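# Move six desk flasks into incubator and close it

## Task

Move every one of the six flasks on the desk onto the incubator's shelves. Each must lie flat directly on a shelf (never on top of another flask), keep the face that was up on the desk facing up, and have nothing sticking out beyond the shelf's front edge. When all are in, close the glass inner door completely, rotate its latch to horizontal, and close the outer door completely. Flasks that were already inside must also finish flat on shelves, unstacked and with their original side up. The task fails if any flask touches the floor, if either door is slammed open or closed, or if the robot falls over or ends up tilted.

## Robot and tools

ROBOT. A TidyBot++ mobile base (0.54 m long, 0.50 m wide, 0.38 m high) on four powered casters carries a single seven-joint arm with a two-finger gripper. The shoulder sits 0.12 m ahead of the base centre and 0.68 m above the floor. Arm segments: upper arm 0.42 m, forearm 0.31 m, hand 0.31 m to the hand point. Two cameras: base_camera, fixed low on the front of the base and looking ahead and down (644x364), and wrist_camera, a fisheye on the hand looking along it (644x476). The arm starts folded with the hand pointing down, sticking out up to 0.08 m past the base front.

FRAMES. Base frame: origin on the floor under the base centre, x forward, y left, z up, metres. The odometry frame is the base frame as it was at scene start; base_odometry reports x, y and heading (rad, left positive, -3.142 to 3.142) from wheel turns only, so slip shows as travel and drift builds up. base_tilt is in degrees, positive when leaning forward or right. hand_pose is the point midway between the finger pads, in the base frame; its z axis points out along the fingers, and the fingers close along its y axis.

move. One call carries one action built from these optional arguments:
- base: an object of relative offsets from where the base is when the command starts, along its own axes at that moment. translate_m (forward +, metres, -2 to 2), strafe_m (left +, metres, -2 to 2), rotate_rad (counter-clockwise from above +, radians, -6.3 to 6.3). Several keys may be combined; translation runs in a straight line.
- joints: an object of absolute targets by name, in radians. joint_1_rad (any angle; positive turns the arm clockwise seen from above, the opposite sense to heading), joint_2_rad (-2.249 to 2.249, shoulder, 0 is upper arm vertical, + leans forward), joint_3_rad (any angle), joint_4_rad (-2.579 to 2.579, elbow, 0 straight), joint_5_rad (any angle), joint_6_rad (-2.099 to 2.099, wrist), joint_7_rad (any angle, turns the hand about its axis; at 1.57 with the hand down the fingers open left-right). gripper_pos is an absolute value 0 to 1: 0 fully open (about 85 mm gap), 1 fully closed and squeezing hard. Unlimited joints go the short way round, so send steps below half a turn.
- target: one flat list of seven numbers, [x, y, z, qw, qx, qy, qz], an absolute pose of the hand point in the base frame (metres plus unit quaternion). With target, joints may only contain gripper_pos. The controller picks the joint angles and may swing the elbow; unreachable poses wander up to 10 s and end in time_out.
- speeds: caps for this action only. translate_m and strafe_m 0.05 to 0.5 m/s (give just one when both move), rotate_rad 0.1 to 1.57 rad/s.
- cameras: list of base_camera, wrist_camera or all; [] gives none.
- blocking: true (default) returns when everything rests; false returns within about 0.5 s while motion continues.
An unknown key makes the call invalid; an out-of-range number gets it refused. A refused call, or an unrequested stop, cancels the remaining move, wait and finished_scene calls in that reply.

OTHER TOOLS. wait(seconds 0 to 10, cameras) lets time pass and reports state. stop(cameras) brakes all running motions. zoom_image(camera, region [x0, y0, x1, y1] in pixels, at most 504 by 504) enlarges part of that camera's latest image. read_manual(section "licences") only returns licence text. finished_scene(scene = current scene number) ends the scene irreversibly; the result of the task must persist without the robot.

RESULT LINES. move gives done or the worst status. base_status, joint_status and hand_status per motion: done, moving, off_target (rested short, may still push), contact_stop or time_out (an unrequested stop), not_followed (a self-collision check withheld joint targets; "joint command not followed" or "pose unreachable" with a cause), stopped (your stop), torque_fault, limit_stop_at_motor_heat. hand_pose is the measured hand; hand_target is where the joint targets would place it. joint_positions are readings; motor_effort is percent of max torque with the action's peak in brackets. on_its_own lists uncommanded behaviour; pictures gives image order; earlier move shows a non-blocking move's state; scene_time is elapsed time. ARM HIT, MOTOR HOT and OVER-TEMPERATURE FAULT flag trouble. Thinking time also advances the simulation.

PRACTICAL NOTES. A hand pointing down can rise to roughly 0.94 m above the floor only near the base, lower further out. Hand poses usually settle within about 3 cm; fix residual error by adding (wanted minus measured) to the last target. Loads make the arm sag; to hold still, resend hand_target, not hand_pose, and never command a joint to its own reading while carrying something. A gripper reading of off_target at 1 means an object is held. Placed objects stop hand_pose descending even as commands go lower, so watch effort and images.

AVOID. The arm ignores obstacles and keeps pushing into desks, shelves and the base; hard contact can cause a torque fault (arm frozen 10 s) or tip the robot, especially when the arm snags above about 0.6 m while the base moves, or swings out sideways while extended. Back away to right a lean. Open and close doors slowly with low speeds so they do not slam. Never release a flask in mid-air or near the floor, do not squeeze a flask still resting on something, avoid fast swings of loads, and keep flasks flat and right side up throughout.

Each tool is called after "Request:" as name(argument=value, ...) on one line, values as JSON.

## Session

Scene 1 done. Starting scene 2.

Request:
move()

Scene clock: 0.00 s.
base_odometry: x=+0.000 y=+0.000 heading=+0.000
base_tilt: forward=+0.8 right=-0.3
base_status: not commanded
joint_positions: joint_1_rad=-0.048 joint_2_rad=-0.366 joint_3_rad=+3.184 joint_4_rad=-2.554 joint_5_rad=+0.038 joint_6_rad=-0.892 joint_7_rad=+1.574 gripper_pos=+0.000
joint_status: not commanded
motor_effort: joint_1_rad=+1 joint_2_rad=-1 joint_3_rad=+0 joint_4_rad=+12 joint_5_rad=+0 joint_6_rad=+1 joint_7_rad=+0
hand_pose: x=+0.2444 y=-0.0053 z=+0.5822 quat_wxyz=(+0.008, +0.999, +0.017, +0.031) (m; base frame)
hand_target: x=+0.2450 y=-0.0053 z=+0.5824 quat_wxyz=(+0.008, +0.999, +0.017, +0.031) (m; base frame)
hand_status: not commanded
pictures: base_camera, wrist_camera
camera_calibration:
wrist_camera: T_world_to_cam=[[-0.0183264, -0.99972, -0.0149944, 0.0174297], [-0.998519, 0.0190685, -0.0509471, 0.329185], [0.0512188, 0.0140385, -0.998589, 0.704258], [0, 0, 0, 1]] pos_world=[0.292946, 0.00126099, 0.720297]

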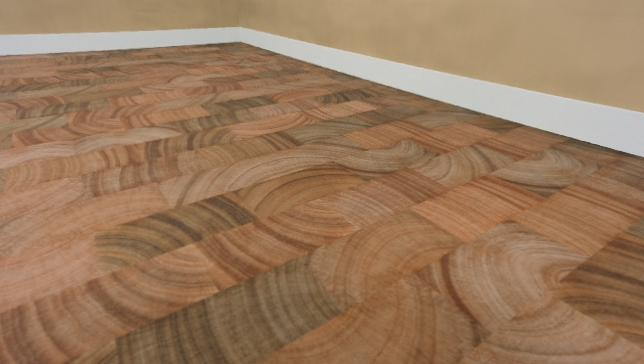

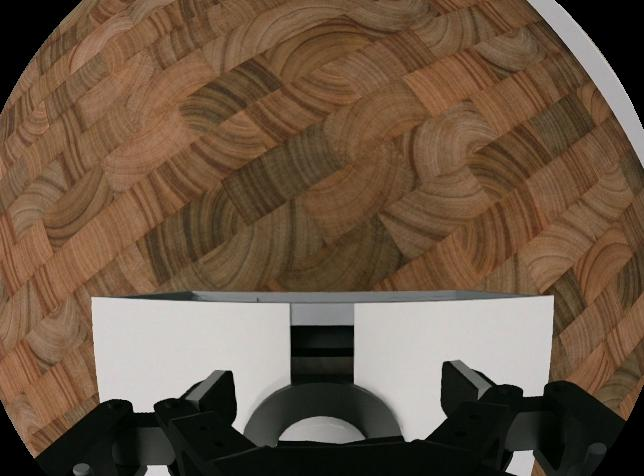

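Request:
move(joints={"joint_1_rad": 0.0, "joint_2_rad": -0.618, "joint_3_rad": 3.15, "joint_4_rad": -1.776, "joint_5_rad": 0.0, "joint_6_rad": -0.749, "joint_7_rad": 1.58, "gripper_pos": 0.5}, cameras=["wrist_camera"])

Request:
move(base={"rotate_rad": 1.2}, speeds={"rotate_rad": 1.0}, cameras=["wrist_camera"])

Request:
move(base={"rotate_rad": 1.2}, speeds={"rotate_rad": 1.0}, cameras=["wrist_camera"])

Scene clock: 9.10 s.
move: done
base_odometry: x=+0.000 y=+0.000 heading=+0.000
base_tilt: forward=+0.8 right=-0.3
base_status: not commanded
joint_positions: joint_1_rad=-0.022 joint_2_rad=-0.604 joint_3_rad=+3.173 joint_4_rad=-1.792 joint_5_rad=+0.038 joint_6_rad=-0.786 joint_7_rad=+1.574 gripper_pos=+0.500
joint_status: all done
motor_effort: joint_1_rad=+0(2) joint_2_rad=+0(5) joint_3_rad=-1(2) joint_4_rad=+19(21) joint_5_rad=+0(1) joint_6_rad=+8(9) joint_7_rad=+0(2)
hand_pose: x=+0.4584 y=-0.0145 z=+1.0231 quat_wxyz=(+0.013, +0.835, -0.002, +0.551) (m; base frame)
hand_target: x=+0.4571 y=-0.0028 z=+1.0482 quat_wxyz=(+0.003, +0.815, +0.000, +0.579) (m; base frame)
hand_status: not commanded
pictures: wrist_camera
camera_calibration:
wrist_camera: T_world_to_cam=[[-0.0123595, -0.999124, -0.0399807, 0.0416659], [-0.401955, 0.0415753, -0.914715, 1.17607], [0.915576, 0.004765, -0.402116, 0.127175], [0, 0, 0, 1]] pos_world=[0.356803, -0.00787212, 1.12857]

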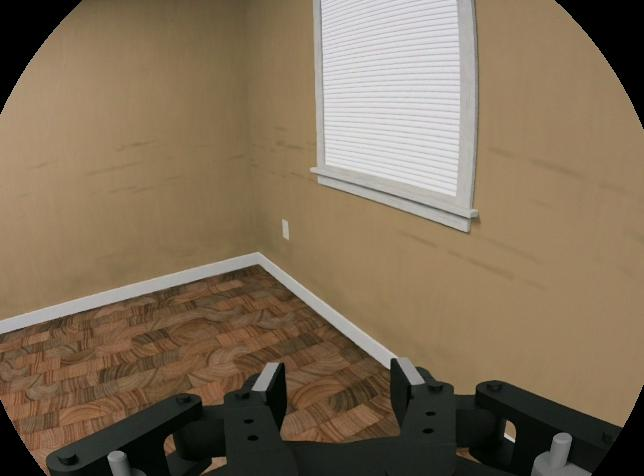

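Scene clock: 11.23 s.
move: done
base_odometry: x=+0.000 y=+0.000 heading=+1.200
base_tilt: forward=+0.8 right=-0.3
base_status: done
joint_positions: joint_1_rad=-0.018 joint_2_rad=-0.604 joint_3_rad=+3.167 joint_4_rad=-1.792 joint_5_rad=+0.038 joint_6_rad=-0.784 joint_7_rad=+1.574 gripper_pos=+0.500
joint_status: not commanded
motor_effort: joint_1_rad=+0(2) joint_2_rad=+0(1) joint_3_rad=-1(2) joint_4_rad=+20(21) joint_5_rad=+0(1) joint_6_rad=+8(9) joint_7_rad=+0(1)
hand_pose: x=+0.4586 y=-0.0128 z=+1.0238 quat_wxyz=(+0.014, +0.834, +0.000, +0.552) (m; base frame)
hand_target: x=+0.4571 y=-0.0028 z=+1.0482 quat_wxyz=(+0.003, +0.815, +0.000, +0.579) (m; base frame)
hand_status: not commanded
pictures: wrist_camera
camera_calibration:
wrist_camera: T_world_to_cam=[[-0.010885, -0.999272, -0.0365736, 0.0391109], [-0.399957, 0.0378734, -0.915751, 1.17675], [0.916469, 0.00465997, -0.400078, 0.124802], [0, 0, 0, 1]] pos_world=[0.356697, -0.00606657, 1.12897]

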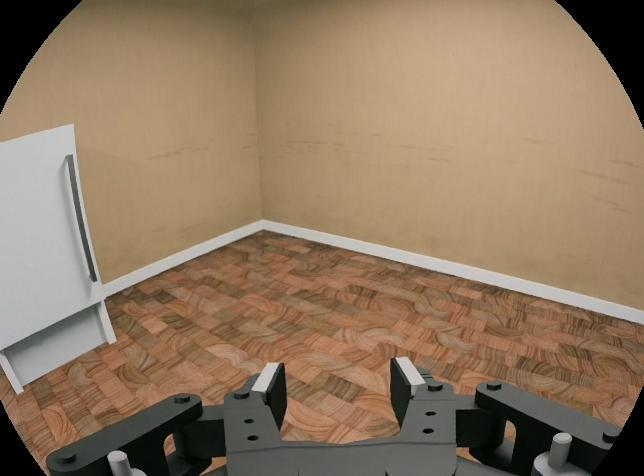

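Scene clock: 13.37 s.
move: done
base_odometry: x=+0.000 y=+0.000 heading=+2.399
base_tilt: forward=+0.8 right=-0.3
base_status: done
joint_positions: joint_1_rad=-0.017 joint_2_rad=-0.604 joint_3_rad=+3.165 joint_4_rad=-1.792 joint_5_rad=+0.038 joint_6_rad=-0.784 joint_7_rad=+1.574 gripper_pos=+0.500
joint_status: not commanded
motor_effort: joint_1_rad=+0(2) joint_2_rad=+0(1) joint_3_rad=-1(2) joint_4_rad=+20(21) joint_5_rad=+0(1) joint_6_rad=+9(9) joint_7_rad=+0(0)
hand_pose: x=+0.4586 y=-0.0126 z=+1.0239 quat_wxyz=(+0.015, +0.834, +0.000, +0.552) (m; base frame)
hand_target: x=+0.4571 y=-0.0028 z=+1.0482 quat_wxyz=(+0.003, +0.815, +0.000, +0.579) (m; base frame)
hand_status: not commanded
pictures: wrist_camera
camera_calibration:
wrist_camera: T_world_to_cam=[[-0.0111807, -0.999297, -0.0357922, 0.0386383], [-0.399529, 0.0372775, -0.915962, 1.17691], [0.916652, 0.00405898, -0.399665, 0.124305], [0, 0, 0, 1]] pos_world=[0.356697, -0.00576568, 1.12907]

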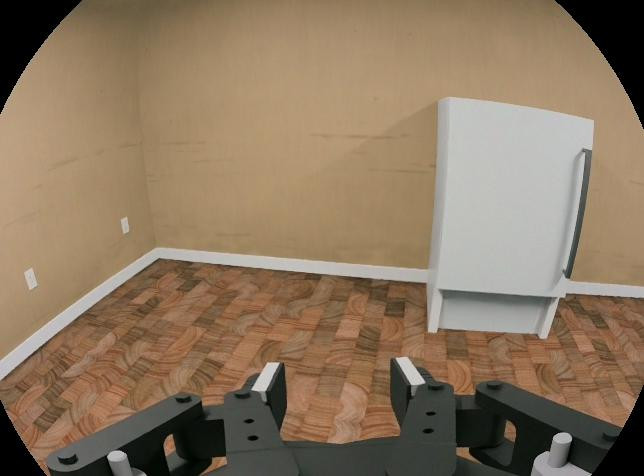

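Request:
move(base={"rotate_rad": 1.5}, speeds={"rotate_rad": 1.0}, cameras=["wrist_camera"])

Request:
move(base={"rotate_rad": 1.2}, speeds={"rotate_rad": 1.0}, cameras=["wrist_camera"])

Scene clock: 19.30 s.
move: done
base_odometry: x=+0.000 y=+0.000 heading=-2.384
base_tilt: forward=+0.8 right=-0.3
base_status: done
joint_positions: joint_1_rad=-0.016 joint_2_rad=-0.604 joint_3_rad=+3.165 joint_4_rad=-1.792 joint_5_rad=+0.038 joint_6_rad=-0.783 joint_7_rad=+1.574 gripper_pos=+0.500
joint_status: not commanded
motor_effort: joint_1_rad=+1(2) joint_2_rad=+0(1) joint_3_rad=-1(2) joint_4_rad=+19(21) joint_5_rad=+0(1) joint_6_rad=+8(9) joint_7_rad=+0(1)
hand_pose: x=+0.4586 y=-0.0124 z=+1.0240 quat_wxyz=(+0.015, +0.834, +0.000, +0.552) (m; base frame)
hand_target: x=+0.4571 y=-0.0028 z=+1.0482 quat_wxyz=(+0.003, +0.815, +0.000, +0.579) (m; base frame)
hand_status: not commanded
pictures: wrist_camera
camera_calibration:
wrist_camera: T_world_to_cam=[[-0.0111038, -0.999312, -0.0353853, 0.0383518], [-0.399323, 0.0368747, -0.916069, 1.17694], [0.916743, 0.00395834, -0.399457, 0.124037], [0, 0, 0, 1]] pos_world=[0.356697, -0.00556508, 1.12907]

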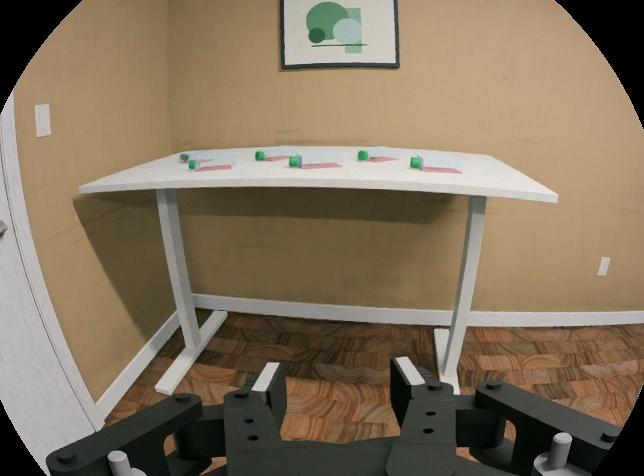

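Scene clock: 21.43 s.
move: done
base_odometry: x=+0.000 y=+0.000 heading=-1.185
base_tilt: forward=+0.8 right=-0.2
base_status: done
joint_positions: joint_1_rad=-0.015 joint_2_rad=-0.604 joint_3_rad=+3.164 joint_4_rad=-1.792 joint_5_rad=+0.038 joint_6_rad=-0.783 joint_7_rad=+1.574 gripper_pos=+0.500
joint_status: not commanded
motor_effort: joint_1_rad=+0(3) joint_2_rad=+0(1) joint_3_rad=-1(2) joint_4_rad=+20(21) joint_5_rad=+0(1) joint_6_rad=+8(9) joint_7_rad=+0(1)
hand_pose: x=+0.4586 y=-0.0124 z=+1.0240 quat_wxyz=(+0.015, +0.834, +0.000, +0.552) (m; base frame)
hand_target: x=+0.4571 y=-0.0028 z=+1.0482 quat_wxyz=(+0.003, +0.815, +0.000, +0.579) (m; base frame)
hand_status: not commanded
pictures: wrist_camera
camera_calibration:
wrist_camera: T_world_to_cam=[[-0.0112042, -0.99932, -0.0351247, 0.0381971], [-0.399233, 0.0366763, -0.916116, 1.17705], [0.916781, 0.00375861, -0.399372, 0.123965], [0, 0, 0, 1]] pos_world=[0.356697, -0.00546479, 1.12917]

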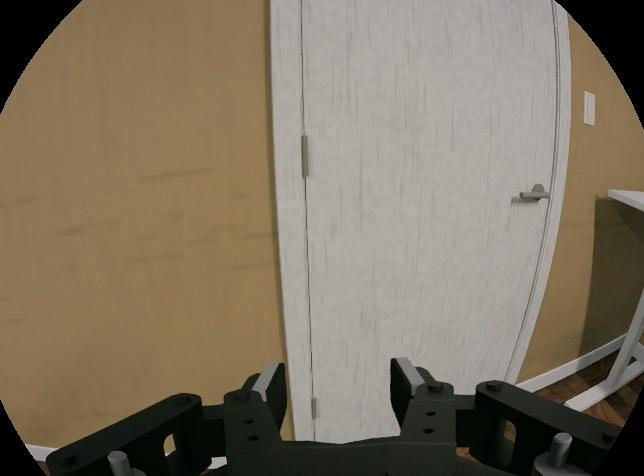

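Request:
move(base={"rotate_rad": -1.2}, speeds={"rotate_rad": 1.0}, cameras=["base_camera", "wrist_camera"])

Request:
zoom_image(camera="wrist_camera", region=[70, 130, 330, 210])

Request:
zoom_image(camera="wrist_camera", region=[310, 130, 570, 210])

Scene clock: 33.33 s.
move: done
base_odometry: x=+0.000 y=+0.000 heading=-2.384
base_tilt: forward=+0.8 right=-0.3
base_status: done
joint_positions: joint_1_rad=-0.014 joint_2_rad=-0.604 joint_3_rad=+3.161 joint_4_rad=-1.792 joint_5_rad=+0.037 joint_6_rad=-0.783 joint_7_rad=+1.574 gripper_pos=+0.500
joint_status: not commanded
motor_effort: joint_1_rad=+1(2) joint_2_rad=+0(1) joint_3_rad=-1(2) joint_4_rad=+20(21) joint_5_rad=+0(1) joint_6_rad=+9(9) joint_7_rad=+0(1)
hand_pose: x=+0.4586 y=-0.0109 z=+1.0241 quat_wxyz=(+0.015, +0.834, +0.001, +0.552) (m; base frame)
hand_target: x=+0.4571 y=-0.0028 z=+1.0482 quat_wxyz=(+0.003, +0.815, +0.000, +0.579) (m; base frame)
hand_status: not commanded
pictures: base_camera, wrist_camera
camera_calibration:
wrist_camera: T_world_to_cam=[[-0.00898556, -0.999388, -0.0337997, 0.0373113], [-0.399082, 0.0345766, -0.916263, 1.1771], [0.916871, 0.00525571, -0.399148, 0.123684], [0, 0, 0, 1]] pos_world=[0.356691, -0.00406166, 1.12916]

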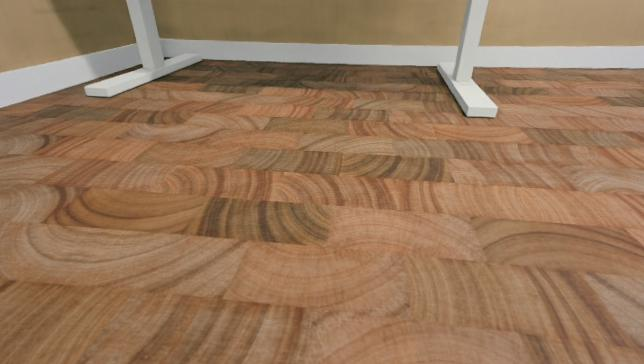

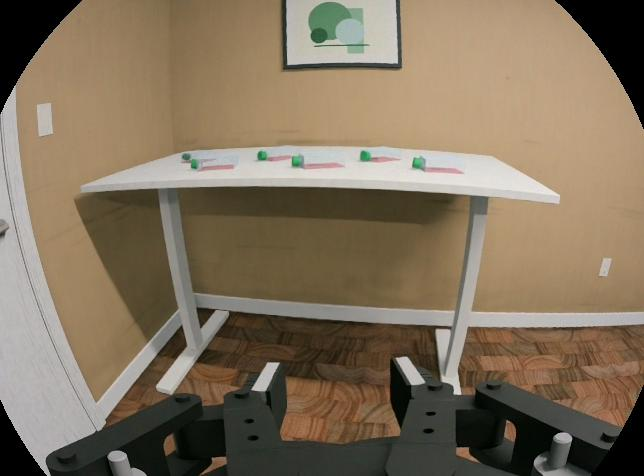

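Scaled by 1.938.

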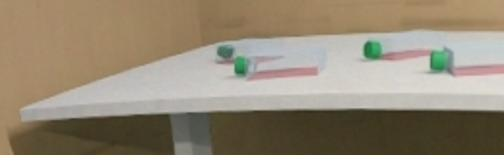

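Scaled by 1.938.

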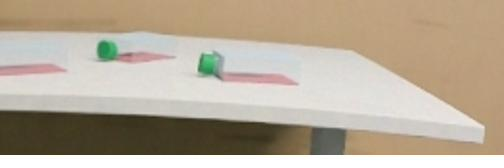

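Request:
move(base={"rotate_rad": -1.73}, speeds={"rotate_rad": 1.0}, cameras=["base_camera", "wrist_camera"])

Scene clock: 143.33 s.
move: done
base_odometry: x=+0.000 y=+0.000 heading=+2.169
base_tilt: forward=+0.8 right=-0.3
base_status: done
joint_positions: joint_1_rad=-0.014 joint_2_rad=-0.604 joint_3_rad=+3.160 joint_4_rad=-1.792 joint_5_rad=+0.037 joint_6_rad=-0.783 joint_7_rad=+1.574 gripper_pos=+0.500
joint_status: not commanded
motor_effort: joint_1_rad=+1(2) joint_2_rad=+0(1) joint_3_rad=+0(2) joint_4_rad=+20(21) joint_5_rad=+0(1) joint_6_rad=+8(9) joint_7_rad=+0(1)
hand_pose: x=+0.4586 y=-0.0108 z=+1.0241 quat_wxyz=(+0.015, +0.834, +0.001, +0.552) (m; base frame)
hand_target: x=+0.4571 y=-0.0028 z=+1.0482 quat_wxyz=(+0.003, +0.815, +0.000, +0.579) (m; base frame)
hand_status: not commanded
pictures: base_camera, wrist_camera
camera_calibration:
wrist_camera: T_world_to_cam=[[-0.00893359, -0.999384, -0.0339309, 0.0375407], [-0.399085, 0.0346761, -0.916258, 1.17709], [0.916871, 0.00535582, -0.399149, 0.123685], [0, 0, 0, 1]] pos_world=[0.356691, -0.00396181, 1.12916]

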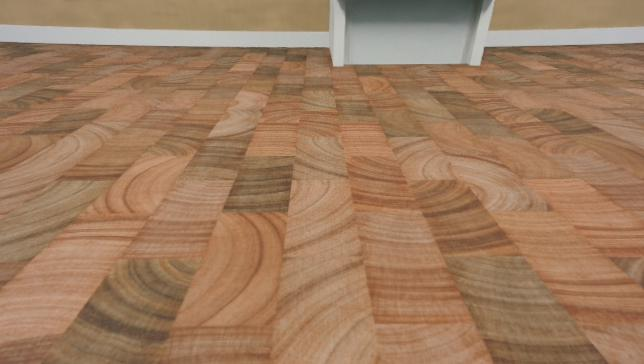

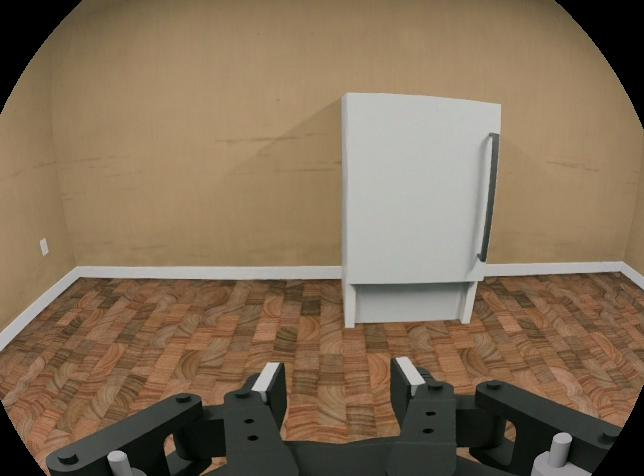

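Request:
zoom_image(camera="base_camera", region=[310, 0, 510, 100])

Scaled by 2.520.

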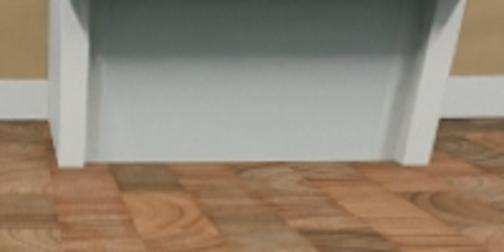

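Request:
move(base={"translate_m": 0.68, "strafe_m": -0.746, "rotate_rad": -0.04}, cameras=["base_camera", "wrist_camera"])

Request:
zoom_image(camera="base_camera", region=[80, 60, 400, 160])

Scene clock: 176.10 s.
move: done
base_odometry: x=+0.233 y=+0.982 heading=+2.129
base_tilt: forward=+0.8 right=-0.3
base_status: done
joint_positions: joint_1_rad=-0.014 joint_2_rad=-0.611 joint_3_rad=+3.158 joint_4_rad=-1.792 joint_5_rad=+0.036 joint_6_rad=-0.782 joint_7_rad=+1.574 gripper_pos=+0.500
joint_status: not commanded
motor_effort: joint_1_rad=+0(2) joint_2_rad=+1(5) joint_3_rad=-1(3) joint_4_rad=+20(21) joint_5_rad=+0(1) joint_6_rad=+9(9) joint_7_rad=+0(0)
hand_pose: x=+0.4560 y=-0.0096 z=+1.0270 quat_wxyz=(+0.014, +0.831, +0.002, +0.556) (m; base frame)
hand_target: x=+0.4571 y=-0.0028 z=+1.0482 quat_wxyz=(+0.003, +0.815, +0.000, +0.579) (m; base frame)
hand_status: not commanded
pictures: base_camera, wrist_camera
camera_calibration:
wrist_camera: T_world_to_cam=[[-0.00678891, -0.999416, -0.0334869, 0.0373179], [-0.391151, 0.0334735, -0.919718, 1.17856], [0.920301, 0.00685454, -0.39115, 0.117541], [0, 0, 0, 1]] pos_world=[0.353075, -0.00296003, 1.13117]

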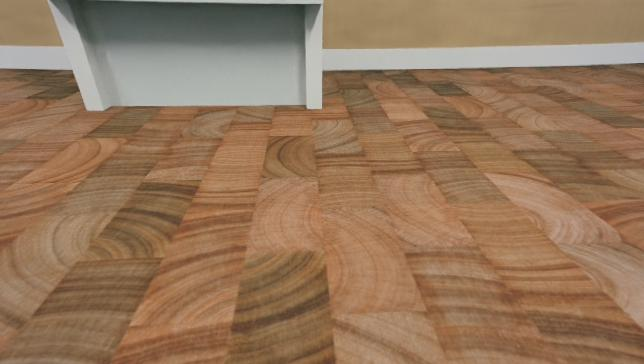

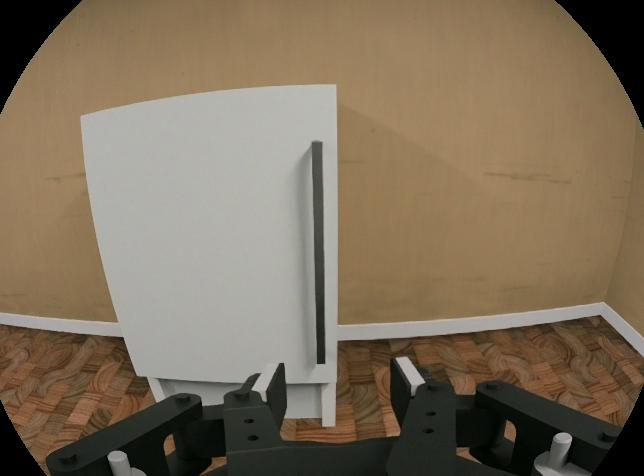

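Scaled by 1.575.

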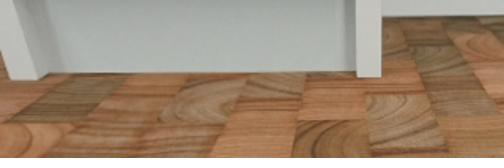

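Request:
move(base={"strafe_m": 0.02, "rotate_rad": 0.013}, target=[0.6, 0, 0.96, 0, 0.7933, 0, 0.6088], cameras=[])

Request:
move(joints={"gripper_pos": 0.3}, target=[0.73, 0, 0.87, 0, 0.7933, 0, 0.6088], cameras=["wrist_camera"])

Scene clock: 204.10 s.
move: done
base_odometry: x=+0.216 y=+0.972 heading=+2.142
base_tilt: forward=+0.8 right=-0.3
base_status: done
joint_positions: joint_1_rad=-0.014 joint_2_rad=-0.321 joint_3_rad=+3.155 joint_4_rad=-2.013 joint_5_rad=+0.035 joint_6_rad=-0.169 joint_7_rad=+1.574 gripper_pos=+0.500
joint_status: not commanded
motor_effort: joint_1_rad=+1(2) joint_2_rad=-11(13) joint_3_rad=+0(4) joint_4_rad=+21(23) joint_5_rad=+0(1) joint_6_rad=+9(9) joint_7_rad=+0(1)
hand_pose: x=+0.5967 y=-0.0010 z=+0.9544 quat_wxyz=(+0.011, +0.802, +0.012, +0.598) (m; base frame)
hand_target: x=+0.6000 y=+0.0000 z=+0.9600 quat_wxyz=(+0.000, +0.793, +0.000, +0.609) (m; base frame)
hand_status: done (0.007 m and 2.5 deg from the pose sent, 0.159 m and 7.7 deg at the start)
pictures: none
No camera images: "cameras" was empty.

Scene clock: 205.97 s.
move: done
base_odometry: x=+0.216 y=+0.972 heading=+2.142
base_tilt: forward=+0.8 right=-0.3
base_status: not commanded
joint_positions: joint_1_rad=-0.014 joint_2_rad=+0.070 joint_3_rad=+3.155 joint_4_rad=-2.008 joint_5_rad=+0.035 joint_6_rad=+0.201 joint_7_rad=+1.574 gripper_pos=+0.300
joint_status: all done
motor_effort: joint_1_rad=+0(1) joint_2_rad=-23(24) joint_3_rad=-1(1) joint_4_rad=+19(22) joint_5_rad=+0(1) joint_6_rad=+9(9) joint_7_rad=+0(1)
hand_pose: x=+0.7201 y=+0.0040 z=+0.8543 quat_wxyz=(+0.008, +0.807, +0.017, +0.590) (m; base frame)
hand_target: x=+0.7300 y=+0.0000 z=+0.8700 quat_wxyz=(+0.000, +0.793, +0.000, +0.609) (m; base frame)
hand_status: done (0.019 m and 3.4 deg from the pose sent, 0.158 m and 2.5 deg at the start)
pictures: wrist_camera
camera_calibration:
wrist_camera: T_world_to_cam=[[0.0286433, -0.999268, -0.0253687, 0.0145129], [-0.312863, 0.0151418, -0.949678, 1.0919], [0.949366, 0.0351388, -0.3122, -0.281643], [0, 0, 0, 1]] pos_world=[0.608581, 0.00786564, 0.94939]

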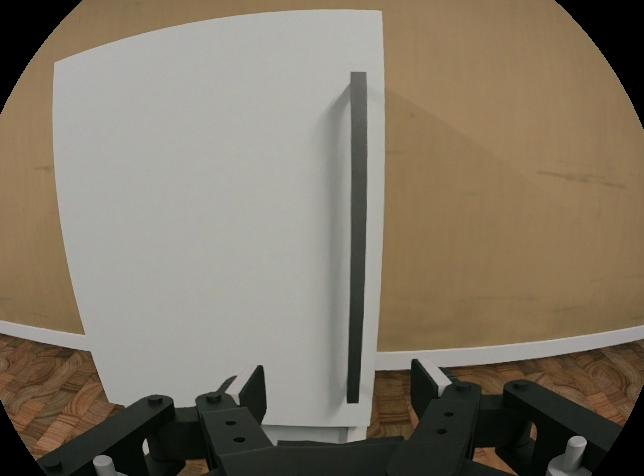

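Request:
move(base={"strafe_m": -0.025, "translate_m": 0.3}, speeds={"translate_m": 0.3}, cameras=["wrist_camera"])

Scene clock: 215.00 s.
move: done
base_odometry: x=+0.075 y=+1.238 heading=+2.142
base_tilt: forward=+0.8 right=-0.3
base_status: done
joint_positions: joint_1_rad=-0.014 joint_2_rad=+0.074 joint_3_rad=+3.155 joint_4_rad=-2.005 joint_5_rad=+0.035 joint_6_rad=+0.205 joint_7_rad=+1.574 gripper_pos=+0.300
joint_status: not commanded
motor_effort: joint_1_rad=+0(2) joint_2_rad=-23(25) joint_3_rad=-1(2) joint_4_rad=+19(21) joint_5_rad=+0(1) joint_6_rad=+9(9) joint_7_rad=+0(1)
hand_pose: x=+0.7221 y=+0.0040 z=+0.8554 quat_wxyz=(+0.008, +0.806, +0.017, +0.592) (m; base frame)
hand_target: x=+0.7300 y=+0.0000 z=+0.8700 quat_wxyz=(+0.000, +0.793, +0.000, +0.609) (m; base frame)
hand_status: not commanded
pictures: wrist_camera
camera_calibration:
wrist_camera: T_world_to_cam=[[0.0288714, -0.999266, -0.0251908, 0.0141744], [-0.30907, 0.0150422, -0.95092, 1.09183], [0.950601, 0.0352401, -0.308409, -0.287324], [0, 0, 0, 1]] pos_world=[0.610175, 0.00786578, 0.949991]

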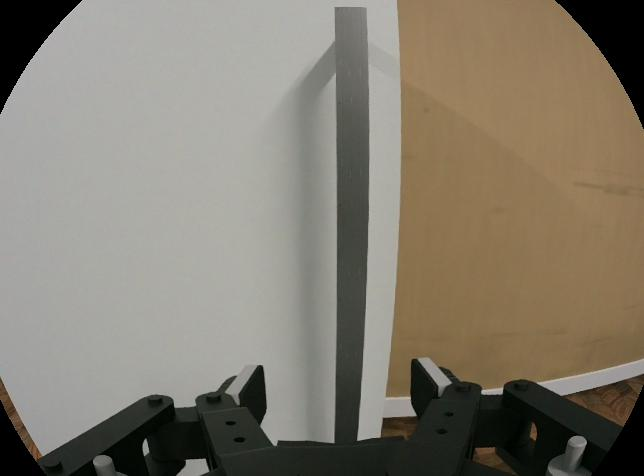

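Request:
move(base={"strafe_m": -0.015, "translate_m": 0.09}, speeds={"translate_m": 0.15}, cameras=["wrist_camera"])

Scene clock: 226.13 s.
move: done
base_odometry: x=+0.039 y=+1.321 heading=+2.142
base_tilt: forward=+0.8 right=-0.3
base_status: done
joint_positions: joint_1_rad=-0.014 joint_2_rad=+0.076 joint_3_rad=+3.155 joint_4_rad=-2.003 joint_5_rad=+0.035 joint_6_rad=+0.205 joint_7_rad=+1.574 gripper_pos=+0.300
joint_status: not commanded
motor_effort: joint_1_rad=+1(2) joint_2_rad=-23(25) joint_3_rad=-1(1) joint_4_rad=+19(20) joint_5_rad=-1(1) joint_6_rad=+9(9) joint_7_rad=+0(1)
hand_pose: x=+0.7227 y=+0.0040 z=+0.8550 quat_wxyz=(+0.008, +0.806, +0.017, +0.592) (m; base frame)
hand_target: x=+0.7300 y=+0.0000 z=+0.8700 quat_wxyz=(+0.000, +0.793, +0.000, +0.609) (m; base frame)
hand_status: not commanded
pictures: wrist_camera
camera_calibration:
wrist_camera: T_world_to_cam=[[0.0289549, -0.999262, -0.0252329, 0.0141356], [-0.309463, 0.0150418, -0.950792, 1.09188], [0.95047, 0.0353387, -0.308799, -0.287633], [0, 0, 0, 1]] pos_world=[0.610875, 0.00786577, 0.949691]

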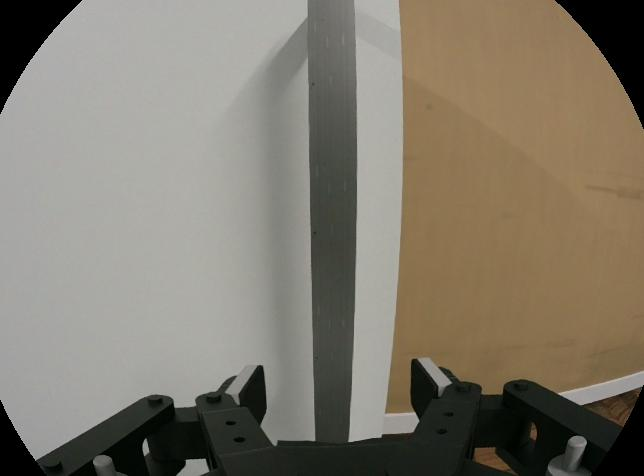

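Request:
move(base={"translate_m": 0.075}, speeds={"translate_m": 0.1}, cameras=["wrist_camera"])

Request:
move(joints={"gripper_pos": 0.66}, cameras=["wrist_camera"])

Scene clock: 233.03 s.
move: done
base_odometry: x=-0.002 y=+1.385 heading=+2.142
base_tilt: forward=+0.8 right=-0.3
base_status: done
joint_positions: joint_1_rad=-0.014 joint_2_rad=+0.077 joint_3_rad=+3.155 joint_4_rad=-2.003 joint_5_rad=+0.035 joint_6_rad=+0.205 joint_7_rad=+1.574 gripper_pos=+0.300
joint_status: not commanded
motor_effort: joint_1_rad=+1(3) joint_2_rad=-23(25) joint_3_rad=-1(2) joint_4_rad=+19(20) joint_5_rad=+0(1) joint_6_rad=+9(9) joint_7_rad=+0(0)
hand_pose: x=+0.7230 y=+0.0040 z=+0.8548 quat_wxyz=(+0.008, +0.806, +0.017, +0.592) (m; base frame)
hand_target: x=+0.7300 y=+0.0000 z=+0.8700 quat_wxyz=(+0.000, +0.793, +0.000, +0.609) (m; base frame)
hand_status: not commanded
pictures: wrist_camera
camera_calibration:
wrist_camera: T_world_to_cam=[[0.0289549, -0.999262, -0.0252359, 0.0141248], [-0.309583, 0.0150403, -0.950753, 1.09182], [0.950431, 0.0353415, -0.308919, -0.287842], [0, 0, 0, 1]] pos_world=[0.611175, 0.00786577, 0.949491]

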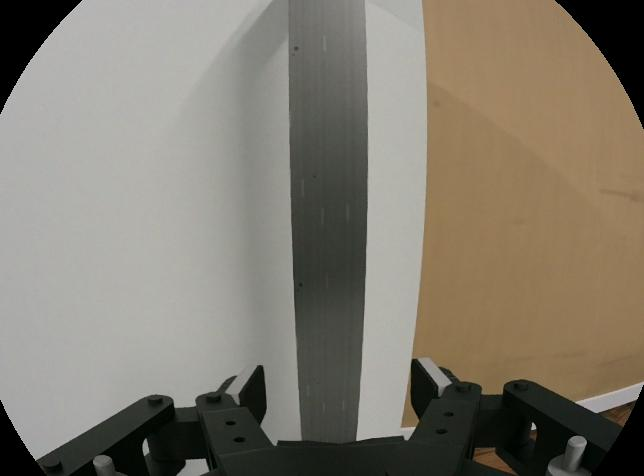

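Scene clock: 233.80 s.
move: done
base_odometry: x=-0.002 y=+1.385 heading=+2.142
base_tilt: forward=+0.8 right=-0.3
base_status: not commanded
joint_positions: joint_1_rad=-0.013 joint_2_rad=+0.077 joint_3_rad=+3.153 joint_4_rad=-2.003 joint_5_rad=+0.035 joint_6_rad=+0.205 joint_7_rad=+1.574 gripper_pos=+0.660
joint_status: all done
motor_effort: joint_1_rad=+3(5) joint_2_rad=-23(23) joint_3_rad=+1(3) joint_4_rad=+20(20) joint_5_rad=-1(1) joint_6_rad=+9(9) joint_7_rad=+0(1)
hand_pose: x=+0.7230 y=+0.0050 z=+0.8548 quat_wxyz=(+0.008, +0.806, +0.018, +0.592) (m; base frame)
hand_target: x=+0.7300 y=+0.0000 z=+0.8700 quat_wxyz=(+0.000, +0.793, +0.000, +0.609) (m; base frame)
hand_status: not commanded
pictures: wrist_camera
camera_calibration:
wrist_camera: T_world_to_cam=[[0.0305706, -0.999209, -0.0254406, 0.014131], [-0.309504, 0.0147385, -0.950784, 1.09179], [0.950407, 0.03694, -0.308808, -0.28797], [0, 0, 0, 1]] pos_world=[0.611171, 0.00866608, 0.949492]

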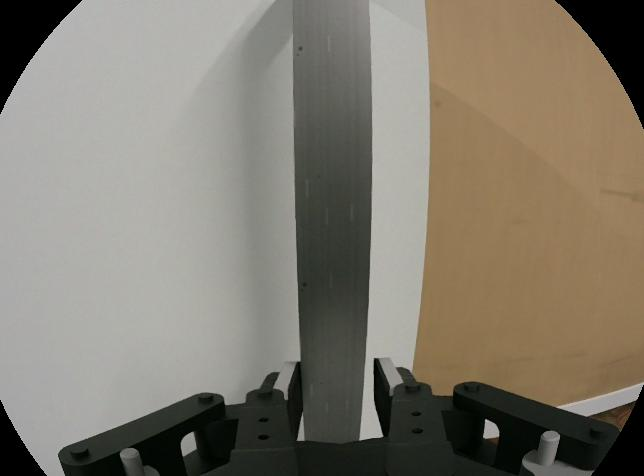

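Request:
move(base={"translate_m": 0.012, "strafe_m": 0.003}, speeds={"translate_m": 0.05}, cameras=[])

Request:
move(joints={"gripper_pos": 0.8}, cameras=["wrist_camera"])

Scene clock: 242.27 s.
move: done
base_odometry: x=-0.011 y=+1.393 heading=+2.142
base_tilt: forward=+0.8 right=-0.3
base_status: done
joint_positions: joint_1_rad=-0.013 joint_2_rad=+0.078 joint_3_rad=+3.153 joint_4_rad=-2.002 joint_5_rad=+0.035 joint_6_rad=+0.206 joint_7_rad=+1.574 gripper_pos=+0.660
joint_status: not commanded
motor_effort: joint_1_rad=+1(2) joint_2_rad=-23(25) joint_3_rad=-1(2) joint_4_rad=+20(20) joint_5_rad=+0(1) joint_6_rad=+9(9) joint_7_rad=+0(0)
hand_pose: x=+0.7234 y=+0.0050 z=+0.8547 quat_wxyz=(+0.008, +0.806, +0.018, +0.592) (m; base frame)
hand_target: x=+0.7300 y=+0.0000 z=+0.8700 quat_wxyz=(+0.000, +0.793, +0.000, +0.609) (m; base frame)
hand_status: not commanded
pictures: none
No camera images: "cameras" was empty.

Scene clock: 242.87 s.
move: off_target
base_odometry: x=-0.010 y=+1.393 heading=+2.142
base_tilt: forward=+0.8 right=-0.3
base_status: not commanded
joint_positions: joint_1_rad=-0.013 joint_2_rad=+0.078 joint_3_rad=+3.152 joint_4_rad=-2.003 joint_5_rad=+0.028 joint_6_rad=+0.206 joint_7_rad=+1.573 gripper_pos=+0.746
joint_status: gripper_pos off_target (ended at +0.746, target +0.800)
motor_effort: joint_1_rad=+3(4) joint_2_rad=-22(23) joint_3_rad=+2(2) joint_4_rad=+20(24) joint_5_rad=+1(3) joint_6_rad=+10(11) joint_7_rad=+3(4)
hand_pose: x=+0.7232 y=+0.0052 z=+0.8548 quat_wxyz=(+0.006, +0.806, +0.015, +0.592) (m; base frame)
hand_target: x=+0.7300 y=+0.0000 z=+0.8700 quat_wxyz=(+0.000, +0.793, +0.000, +0.609) (m; base frame)
hand_status: not commanded
pictures: wrist_camera
camera_calibration:
wrist_camera: T_world_to_cam=[[0.028075, -0.999087, -0.0321904, 0.0218486], [-0.309378, 0.0219372, -0.950686, 1.09164], [0.950525, 0.0366496, -0.30848, -0.288535], [0, 0, 0, 1]] pos_world=[0.611377, 0.00845569, 0.949508]

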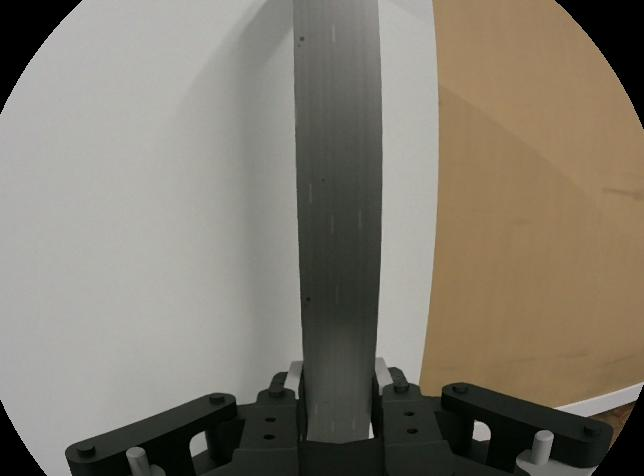

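Request:
move(base={"translate_m": -0.0615, "strafe_m": 0.0781, "rotate_rad": -0.0873}, speeds={"translate_m": 0.1, "rotate_rad": 0.1}, cameras=["wrist_camera"])

Scene clock: 254.30 s.
move: done
base_odometry: x=-0.043 y=+1.299 heading=+2.054
base_tilt: forward=+0.8 right=-0.3
base_status: done
joint_positions: joint_1_rad=-0.004 joint_2_rad=+0.090 joint_3_rad=+3.147 joint_4_rad=-2.002 joint_5_rad=+0.025 joint_6_rad=+0.230 joint_7_rad=+1.573 gripper_pos=+0.748
joint_status: not commanded
motor_effort: joint_1_rad=+0(6) joint_2_rad=-26(39) joint_3_rad=-1(5) joint_4_rad=+20(24) joint_5_rad=+4(4) joint_6_rad=+10(13) joint_7_rad=+4(5)
hand_pose: x=+0.7278 y=+0.0023 z=+0.8547 quat_wxyz=(+0.006, +0.802, +0.012, +0.597) (m; base frame)
hand_target: x=+0.7300 y=+0.0000 z=+0.8700 quat_wxyz=(+0.000, +0.793, +0.000, +0.609) (m; base frame)
hand_status: not commanded
pictures: wrist_camera
camera_calibration:
wrist_camera: T_world_to_cam=[[0.0227883, -0.999105, -0.0356324, 0.0257171], [-0.297699, 0.0272433, -0.954271, 1.08762], [0.954388, 0.0323539, -0.296811, -0.305512], [0, 0, 0, 1]] pos_world=[0.614773, 0.00594824, 0.948121]

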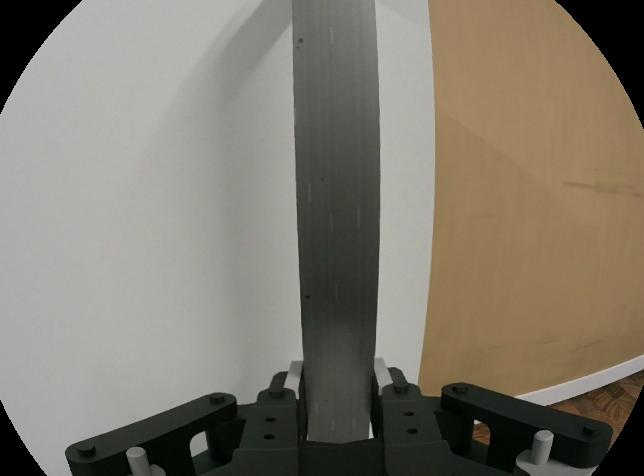

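Request:
move(base={"translate_m": -0.1159, "strafe_m": 0.1611, "rotate_rad": -0.1745}, speeds={"translate_m": 0.13, "rotate_rad": 0.115}, cameras=["wrist_camera"])

Request:
move(base={"translate_m": -0.1159, "strafe_m": 0.1611, "rotate_rad": -0.1745}, speeds={"translate_m": 0.13, "rotate_rad": 0.115}, cameras=["wrist_camera"])

Scene clock: 263.53 s.
move: done
base_odometry: x=-0.132 y=+1.122 heading=+1.878
base_tilt: forward=+0.8 right=-0.3
base_status: done
joint_positions: joint_1_rad=+0.001 joint_2_rad=+0.092 joint_3_rad=+3.150 joint_4_rad=-2.000 joint_5_rad=+0.024 joint_6_rad=+0.230 joint_7_rad=+1.573 gripper_pos=+0.748
joint_status: not commanded
motor_effort: joint_1_rad=-3(6) joint_2_rad=-26(29) joint_3_rad=-4(6) joint_4_rad=+21(23) joint_5_rad=+5(5) joint_6_rad=+9(12) joint_7_rad=+4(5)
hand_pose: x=+0.7284 y=-0.0027 z=+0.8547 quat_wxyz=(+0.008, +0.802, +0.008, +0.597) (m; base frame)
hand_target: x=+0.7300 y=+0.0000 z=+0.8700 quat_wxyz=(+0.000, +0.793, +0.000, +0.609) (m; base frame)
hand_status: not commanded
pictures: wrist_camera
camera_calibration:
wrist_camera: T_world_to_cam=[[0.0140173, -0.999244, -0.0362562, 0.0275903], [-0.297262, 0.0304558, -0.95431, 1.08771], [0.954693, 0.0241545, -0.296611, -0.306429], [0, 0, 0, 1]] pos_world=[0.615494, 0.00184398, 0.948123]

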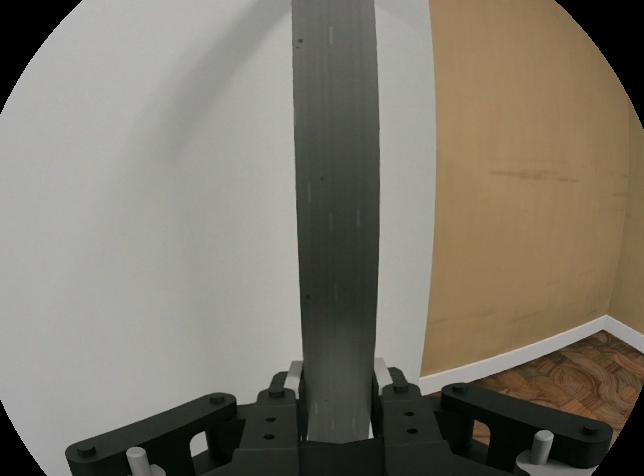

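Scene clock: 265.67 s.
move: done
base_odometry: x=-0.251 y=+0.963 heading=+1.703
base_tilt: forward=+0.8 right=-0.3
base_status: done
joint_positions: joint_1_rad=+0.003 joint_2_rad=+0.094 joint_3_rad=+3.153 joint_4_rad=-1.998 joint_5_rad=+0.022 joint_6_rad=+0.230 joint_7_rad=+1.573 gripper_pos=+0.748
joint_status: not commanded
motor_effort: joint_1_rad=+0(6) joint_2_rad=-27(30) joint_3_rad=-2(7) joint_4_rad=+20(24) joint_5_rad=+4(5) joint_6_rad=+10(12) joint_7_rad=+4(5)
hand_pose: x=+0.7292 y=-0.0059 z=+0.8548 quat_wxyz=(+0.010, +0.802, +0.005, +0.597) (m; base frame)
hand_target: x=+0.7300 y=+0.0000 z=+0.8700 quat_wxyz=(+0.000, +0.793, +0.000, +0.609) (m; base frame)
hand_status: not commanded
pictures: wrist_camera
camera_calibration:
wrist_camera: T_world_to_cam=[[0.00822556, -0.999279, -0.0370718, 0.0293202], [-0.296911, 0.0329604, -0.954336, 1.08784], [0.95487, 0.018857, -0.296426, -0.30743], [0, 0, 0, 1]] pos_world=[0.616307, -0.000759513, 0.948125]

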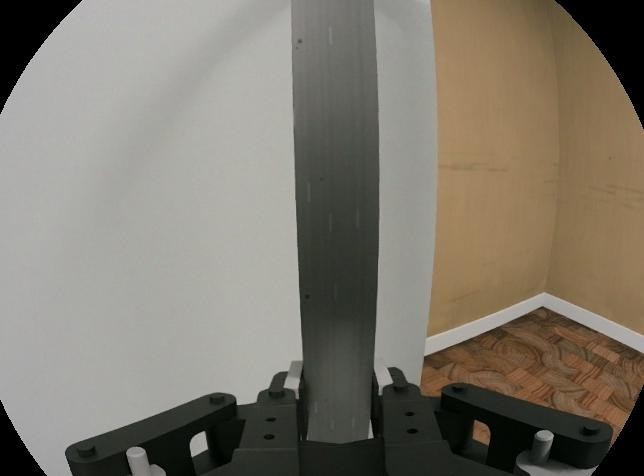

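Request:
move(base={"translate_m": -0.1159, "strafe_m": 0.1611, "rotate_rad": -0.1745}, speeds={"translate_m": 0.15, "rotate_rad": 0.13}, cameras=[])

Request:
move(base={"translate_m": -0.1159, "strafe_m": 0.1611, "rotate_rad": -0.1745}, speeds={"translate_m": 0.15, "rotate_rad": 0.13}, cameras=[])

Request:
move(base={"translate_m": -0.1159, "strafe_m": 0.1611, "rotate_rad": -0.1745}, speeds={"translate_m": 0.15, "rotate_rad": 0.13}, cameras=["wrist_camera"])

Scene clock: 283.47 s.
move: done
base_odometry: x=-0.395 y=+0.826 heading=+1.528
base_tilt: forward=+0.8 right=-0.3
base_status: done
joint_positions: joint_1_rad=+0.002 joint_2_rad=+0.095 joint_3_rad=+3.154 joint_4_rad=-1.997 joint_5_rad=+0.021 joint_6_rad=+0.230 joint_7_rad=+1.573 gripper_pos=+0.748
joint_status: not commanded
motor_effort: joint_1_rad=-3(6) joint_2_rad=-27(31) joint_3_rad=-5(7) joint_4_rad=+20(23) joint_5_rad=+5(5) joint_6_rad=+10(11) joint_7_rad=+4(5)
hand_pose: x=+0.7298 y=-0.0057 z=+0.8549 quat_wxyz=(+0.010, +0.802, +0.005, +0.597) (m; base frame)
hand_target: x=+0.7300 y=+0.0000 z=+0.8700 quat_wxyz=(+0.000, +0.793, +0.000, +0.609) (m; base frame)
hand_status: not commanded
pictures: none
No camera images: "cameras" was empty.

Scene clock: 285.43 s.
move: done
base_odometry: x=-0.561 y=+0.717 heading=+1.353
base_tilt: forward=+0.8 right=-0.3
base_status: done
joint_positions: joint_1_rad=+0.000 joint_2_rad=+0.097 joint_3_rad=+3.153 joint_4_rad=-1.995 joint_5_rad=+0.020 joint_6_rad=+0.230 joint_7_rad=+1.573 gripper_pos=+0.748
joint_status: not commanded
motor_effort: joint_1_rad=+0(8) joint_2_rad=-27(31) joint_3_rad=-2(7) joint_4_rad=+19(23) joint_5_rad=+4(5) joint_6_rad=+10(11) joint_7_rad=+4(5)
hand_pose: x=+0.7307 y=-0.0036 z=+0.8549 quat_wxyz=(+0.008, +0.802, +0.006, +0.597) (m; base frame)
hand_target: x=+0.7300 y=+0.0000 z=+0.8700 quat_wxyz=(+0.000, +0.793, +0.000, +0.609) (m; base frame)
hand_status: not commanded
pictures: none
No camera images: "cameras" was empty.

Scene clock: 287.43 s.
move: done
base_odometry: x=-0.744 y=+0.639 heading=+1.177
base_tilt: forward=+0.8 right=-0.3
base_status: done
joint_positions: joint_1_rad=-0.005 joint_2_rad=+0.098 joint_3_rad=+3.149 joint_4_rad=-1.993 joint_5_rad=+0.020 joint_6_rad=+0.230 joint_7_rad=+1.573 gripper_pos=+0.748
joint_status: not commanded
motor_effort: joint_1_rad=+0(6) joint_2_rad=-27(31) joint_3_rad=-1(6) joint_4_rad=+18(22) joint_5_rad=+4(5) joint_6_rad=+9(11) joint_7_rad=+4(4)
hand_pose: x=+0.7313 y=+0.0016 z=+0.8549 quat_wxyz=(+0.005, +0.802, +0.009, +0.597) (m; base frame)
hand_target: x=+0.7300 y=+0.0000 z=+0.8700 quat_wxyz=(+0.000, +0.793, +0.000, +0.609) (m; base frame)
hand_status: not commanded
pictures: wrist_camera
camera_calibration:
wrist_camera: T_world_to_cam=[[0.0197787, -0.999029, -0.0393755, 0.0302469], [-0.296664, 0.0317452, -0.954454, 1.08827], [0.954777, 0.0305592, -0.295748, -0.309943], [0, 0, 0, 1]] pos_world=[0.618179, 0.00514172, 0.94823]

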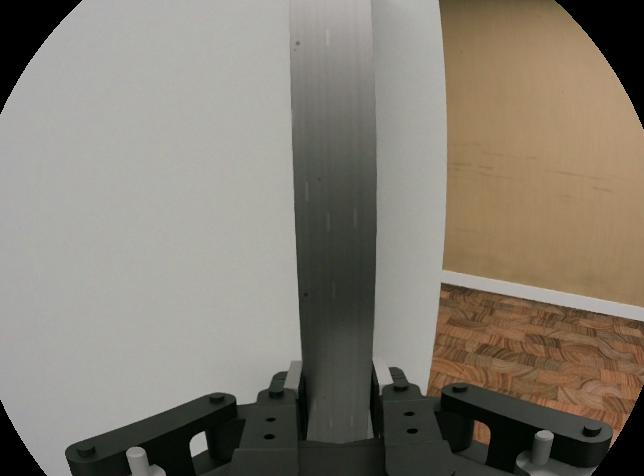

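Request:
move(base={"translate_m": -0.1159, "strafe_m": 0.1611, "rotate_rad": -0.1745}, speeds={"translate_m": 0.15, "rotate_rad": 0.13}, cameras=[])

Request:
move(base={"translate_m": -0.1159, "strafe_m": 0.1611, "rotate_rad": -0.1745}, speeds={"translate_m": 0.15, "rotate_rad": 0.13}, cameras=[])

Request:
move(base={"translate_m": -0.1159, "strafe_m": 0.1611, "rotate_rad": -0.1745}, speeds={"translate_m": 0.15, "rotate_rad": 0.13}, cameras=["wrist_camera"])

Scene clock: 298.17 s.
move: done
base_odometry: x=-0.937 y=+0.594 heading=+1.002
base_tilt: forward=+0.8 right=-0.3
base_status: done
joint_positions: joint_1_rad=-0.012 joint_2_rad=+0.099 joint_3_rad=+3.143 joint_4_rad=-1.992 joint_5_rad=+0.020 joint_6_rad=+0.230 joint_7_rad=+1.573 gripper_pos=+0.748
joint_status: not commanded
motor_effort: joint_1_rad=+0(7) joint_2_rad=-28(31) joint_3_rad=-1(5) joint_4_rad=+19(21) joint_5_rad=+4(5) joint_6_rad=+9(11) joint_7_rad=+4(4)
hand_pose: x=+0.7316 y=+0.0091 z=+0.8550 quat_wxyz=(+0.001, +0.802, +0.014, +0.597) (m; base frame)
hand_target: x=+0.7300 y=+0.0000 z=+0.8700 quat_wxyz=(+0.000, +0.793, +0.000, +0.609) (m; base frame)
hand_status: not commanded
pictures: none
No camera images: "cameras" was empty.

Scene clock: 300.17 s.
move: done
base_odometry: x=-1.135 y=+0.583 heading=+0.827
base_tilt: forward=+0.8 right=-0.3
base_status: done
joint_positions: joint_1_rad=-0.021 joint_2_rad=+0.101 joint_3_rad=+3.136 joint_4_rad=-1.990 joint_5_rad=+0.019 joint_6_rad=+0.230 joint_7_rad=+1.573 gripper_pos=+0.748
joint_status: not commanded
motor_effort: joint_1_rad=+2(9) joint_2_rad=-29(32) joint_3_rad=+2(7) joint_4_rad=+18(21) joint_5_rad=+4(4) joint_6_rad=+9(11) joint_7_rad=+4(4)
hand_pose: x=+0.7321 y=+0.0185 z=+0.8550 quat_wxyz=(-0.004, +0.802, +0.020, +0.597) (m; base frame)
hand_target: x=+0.7300 y=+0.0000 z=+0.8700 quat_wxyz=(+0.000, +0.793, +0.000, +0.609) (m; base frame)
hand_status: not commanded
pictures: none
No camera images: "cameras" was empty.

Scene clock: 302.17 s.
move: done
base_odometry: x=-1.332 y=+0.607 heading=+0.652
base_tilt: forward=+0.8 right=-0.3
base_status: done
joint_positions: joint_1_rad=-0.031 joint_2_rad=+0.103 joint_3_rad=+3.128 joint_4_rad=-1.988 joint_5_rad=+0.019 joint_6_rad=+0.230 joint_7_rad=+1.573 gripper_pos=+0.748
joint_status: not commanded
motor_effort: joint_1_rad=+4(11) joint_2_rad=-29(32) joint_3_rad=+2(9) joint_4_rad=+18(21) joint_5_rad=+3(4) joint_6_rad=+9(11) joint_7_rad=+4(4)
hand_pose: x=+0.7323 y=+0.0298 z=+0.8551 quat_wxyz=(-0.009, +0.801, +0.027, +0.597) (m; base frame)
hand_target: x=+0.7300 y=+0.0000 z=+0.8700 quat_wxyz=(+0.000, +0.793, +0.000, +0.609) (m; base frame)
hand_status: not commanded
pictures: wrist_camera
camera_calibration:
wrist_camera: T_world_to_cam=[[0.0660873, -0.996931, -0.0419718, 0.0266516], [-0.29731, 0.0204791, -0.954561, 1.08876], [0.952491, 0.075563, -0.295044, -0.312057], [0, 0, 0, 1]] pos_world=[0.619169, 0.027853, 0.948337]

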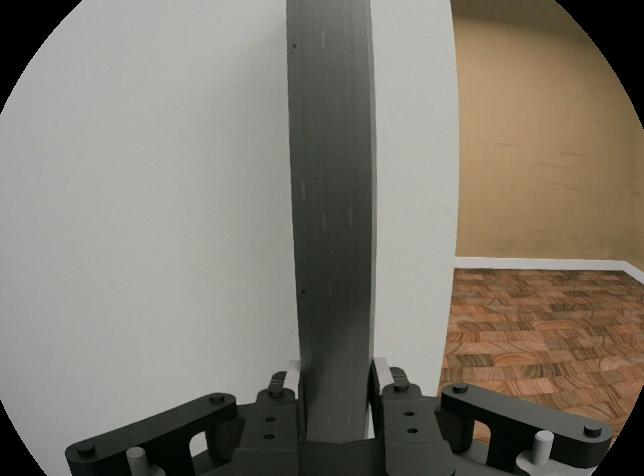

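Request:
move(base={"translate_m": -0.118, "strafe_m": 0.18, "rotate_rad": -0.1745}, speeds={"translate_m": 0.15, "rotate_rad": 0.13}, cameras=[])

Request:
move(base={"translate_m": -0.118, "strafe_m": 0.175, "rotate_rad": -0.1745}, speeds={"translate_m": 0.15, "rotate_rad": 0.13}, cameras=["base_camera", "wrist_camera"])

Scene clock: 314.10 s.
move: done
base_odometry: x=-1.535 y=+0.678 heading=+0.477
base_tilt: forward=+0.8 right=-0.3
base_status: done
joint_positions: joint_1_rad=-0.026 joint_2_rad=+0.104 joint_3_rad=+3.129 joint_4_rad=-1.987 joint_5_rad=+0.019 joint_6_rad=+0.230 joint_7_rad=+1.573 gripper_pos=+0.748
joint_status: not commanded
motor_effort: joint_1_rad=+5(11) joint_2_rad=-29(33) joint_3_rad=+2(9) joint_4_rad=+18(20) joint_5_rad=+4(5) joint_6_rad=+9(10) joint_7_rad=+4(4)
hand_pose: x=+0.7332 y=+0.0260 z=+0.8551 quat_wxyz=(-0.008, +0.801, +0.025, +0.597) (m; base frame)
hand_target: x=+0.7300 y=+0.0000 z=+0.8700 quat_wxyz=(+0.000, +0.793, +0.000, +0.609) (m; base frame)
hand_status: not commanded
pictures: none
No camera images: "cameras" was empty.

Scene clock: 316.17 s.
move: done
base_odometry: x=-1.721 y=+0.780 heading=+0.301
base_tilt: forward=+0.8 right=-0.3
base_status: done
joint_positions: joint_1_rad=-0.004 joint_2_rad=+0.079 joint_3_rad=+3.149 joint_4_rad=-1.991 joint_5_rad=+0.019 joint_6_rad=+0.232 joint_7_rad=+1.573 gripper_pos=+0.800
joint_status: not commanded
on_its_own: gripper_pos moved +0.052 to your old target +0.800
motor_effort: joint_1_rad=+0(11) joint_2_rad=-23(35) joint_3_rad=-1(9) joint_4_rad=+20(21) joint_5_rad=+0(3) joint_6_rad=+9(10) joint_7_rad=+0(4)
hand_pose: x=+0.7284 y=+0.0009 z=+0.8683 quat_wxyz=(+0.006, +0.795, +0.008, +0.606) (m; base frame)
hand_target: x=+0.7300 y=+0.0000 z=+0.8700 quat_wxyz=(+0.000, +0.793, +0.000, +0.609) (m; base frame)
hand_status: not commanded
pictures: base_camera, wrist_camera
camera_calibration:
wrist_camera: T_world_to_cam=[[0.0192955, -0.999023, -0.0397607, 0.0309306], [-0.274555, 0.0329448, -0.961007, 1.08977], [0.961378, 0.0294596, -0.273651, -0.327285], [0, 0, 0, 1]] pos_world=[0.613249, 0.00464001, 0.958941]

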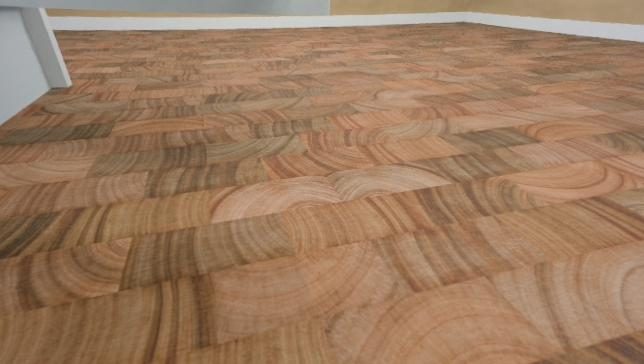

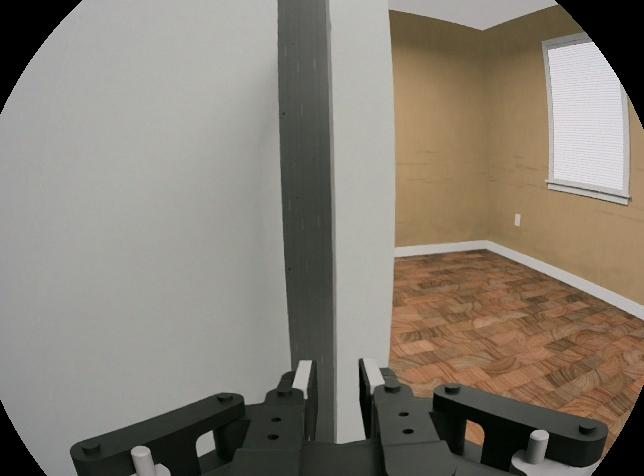

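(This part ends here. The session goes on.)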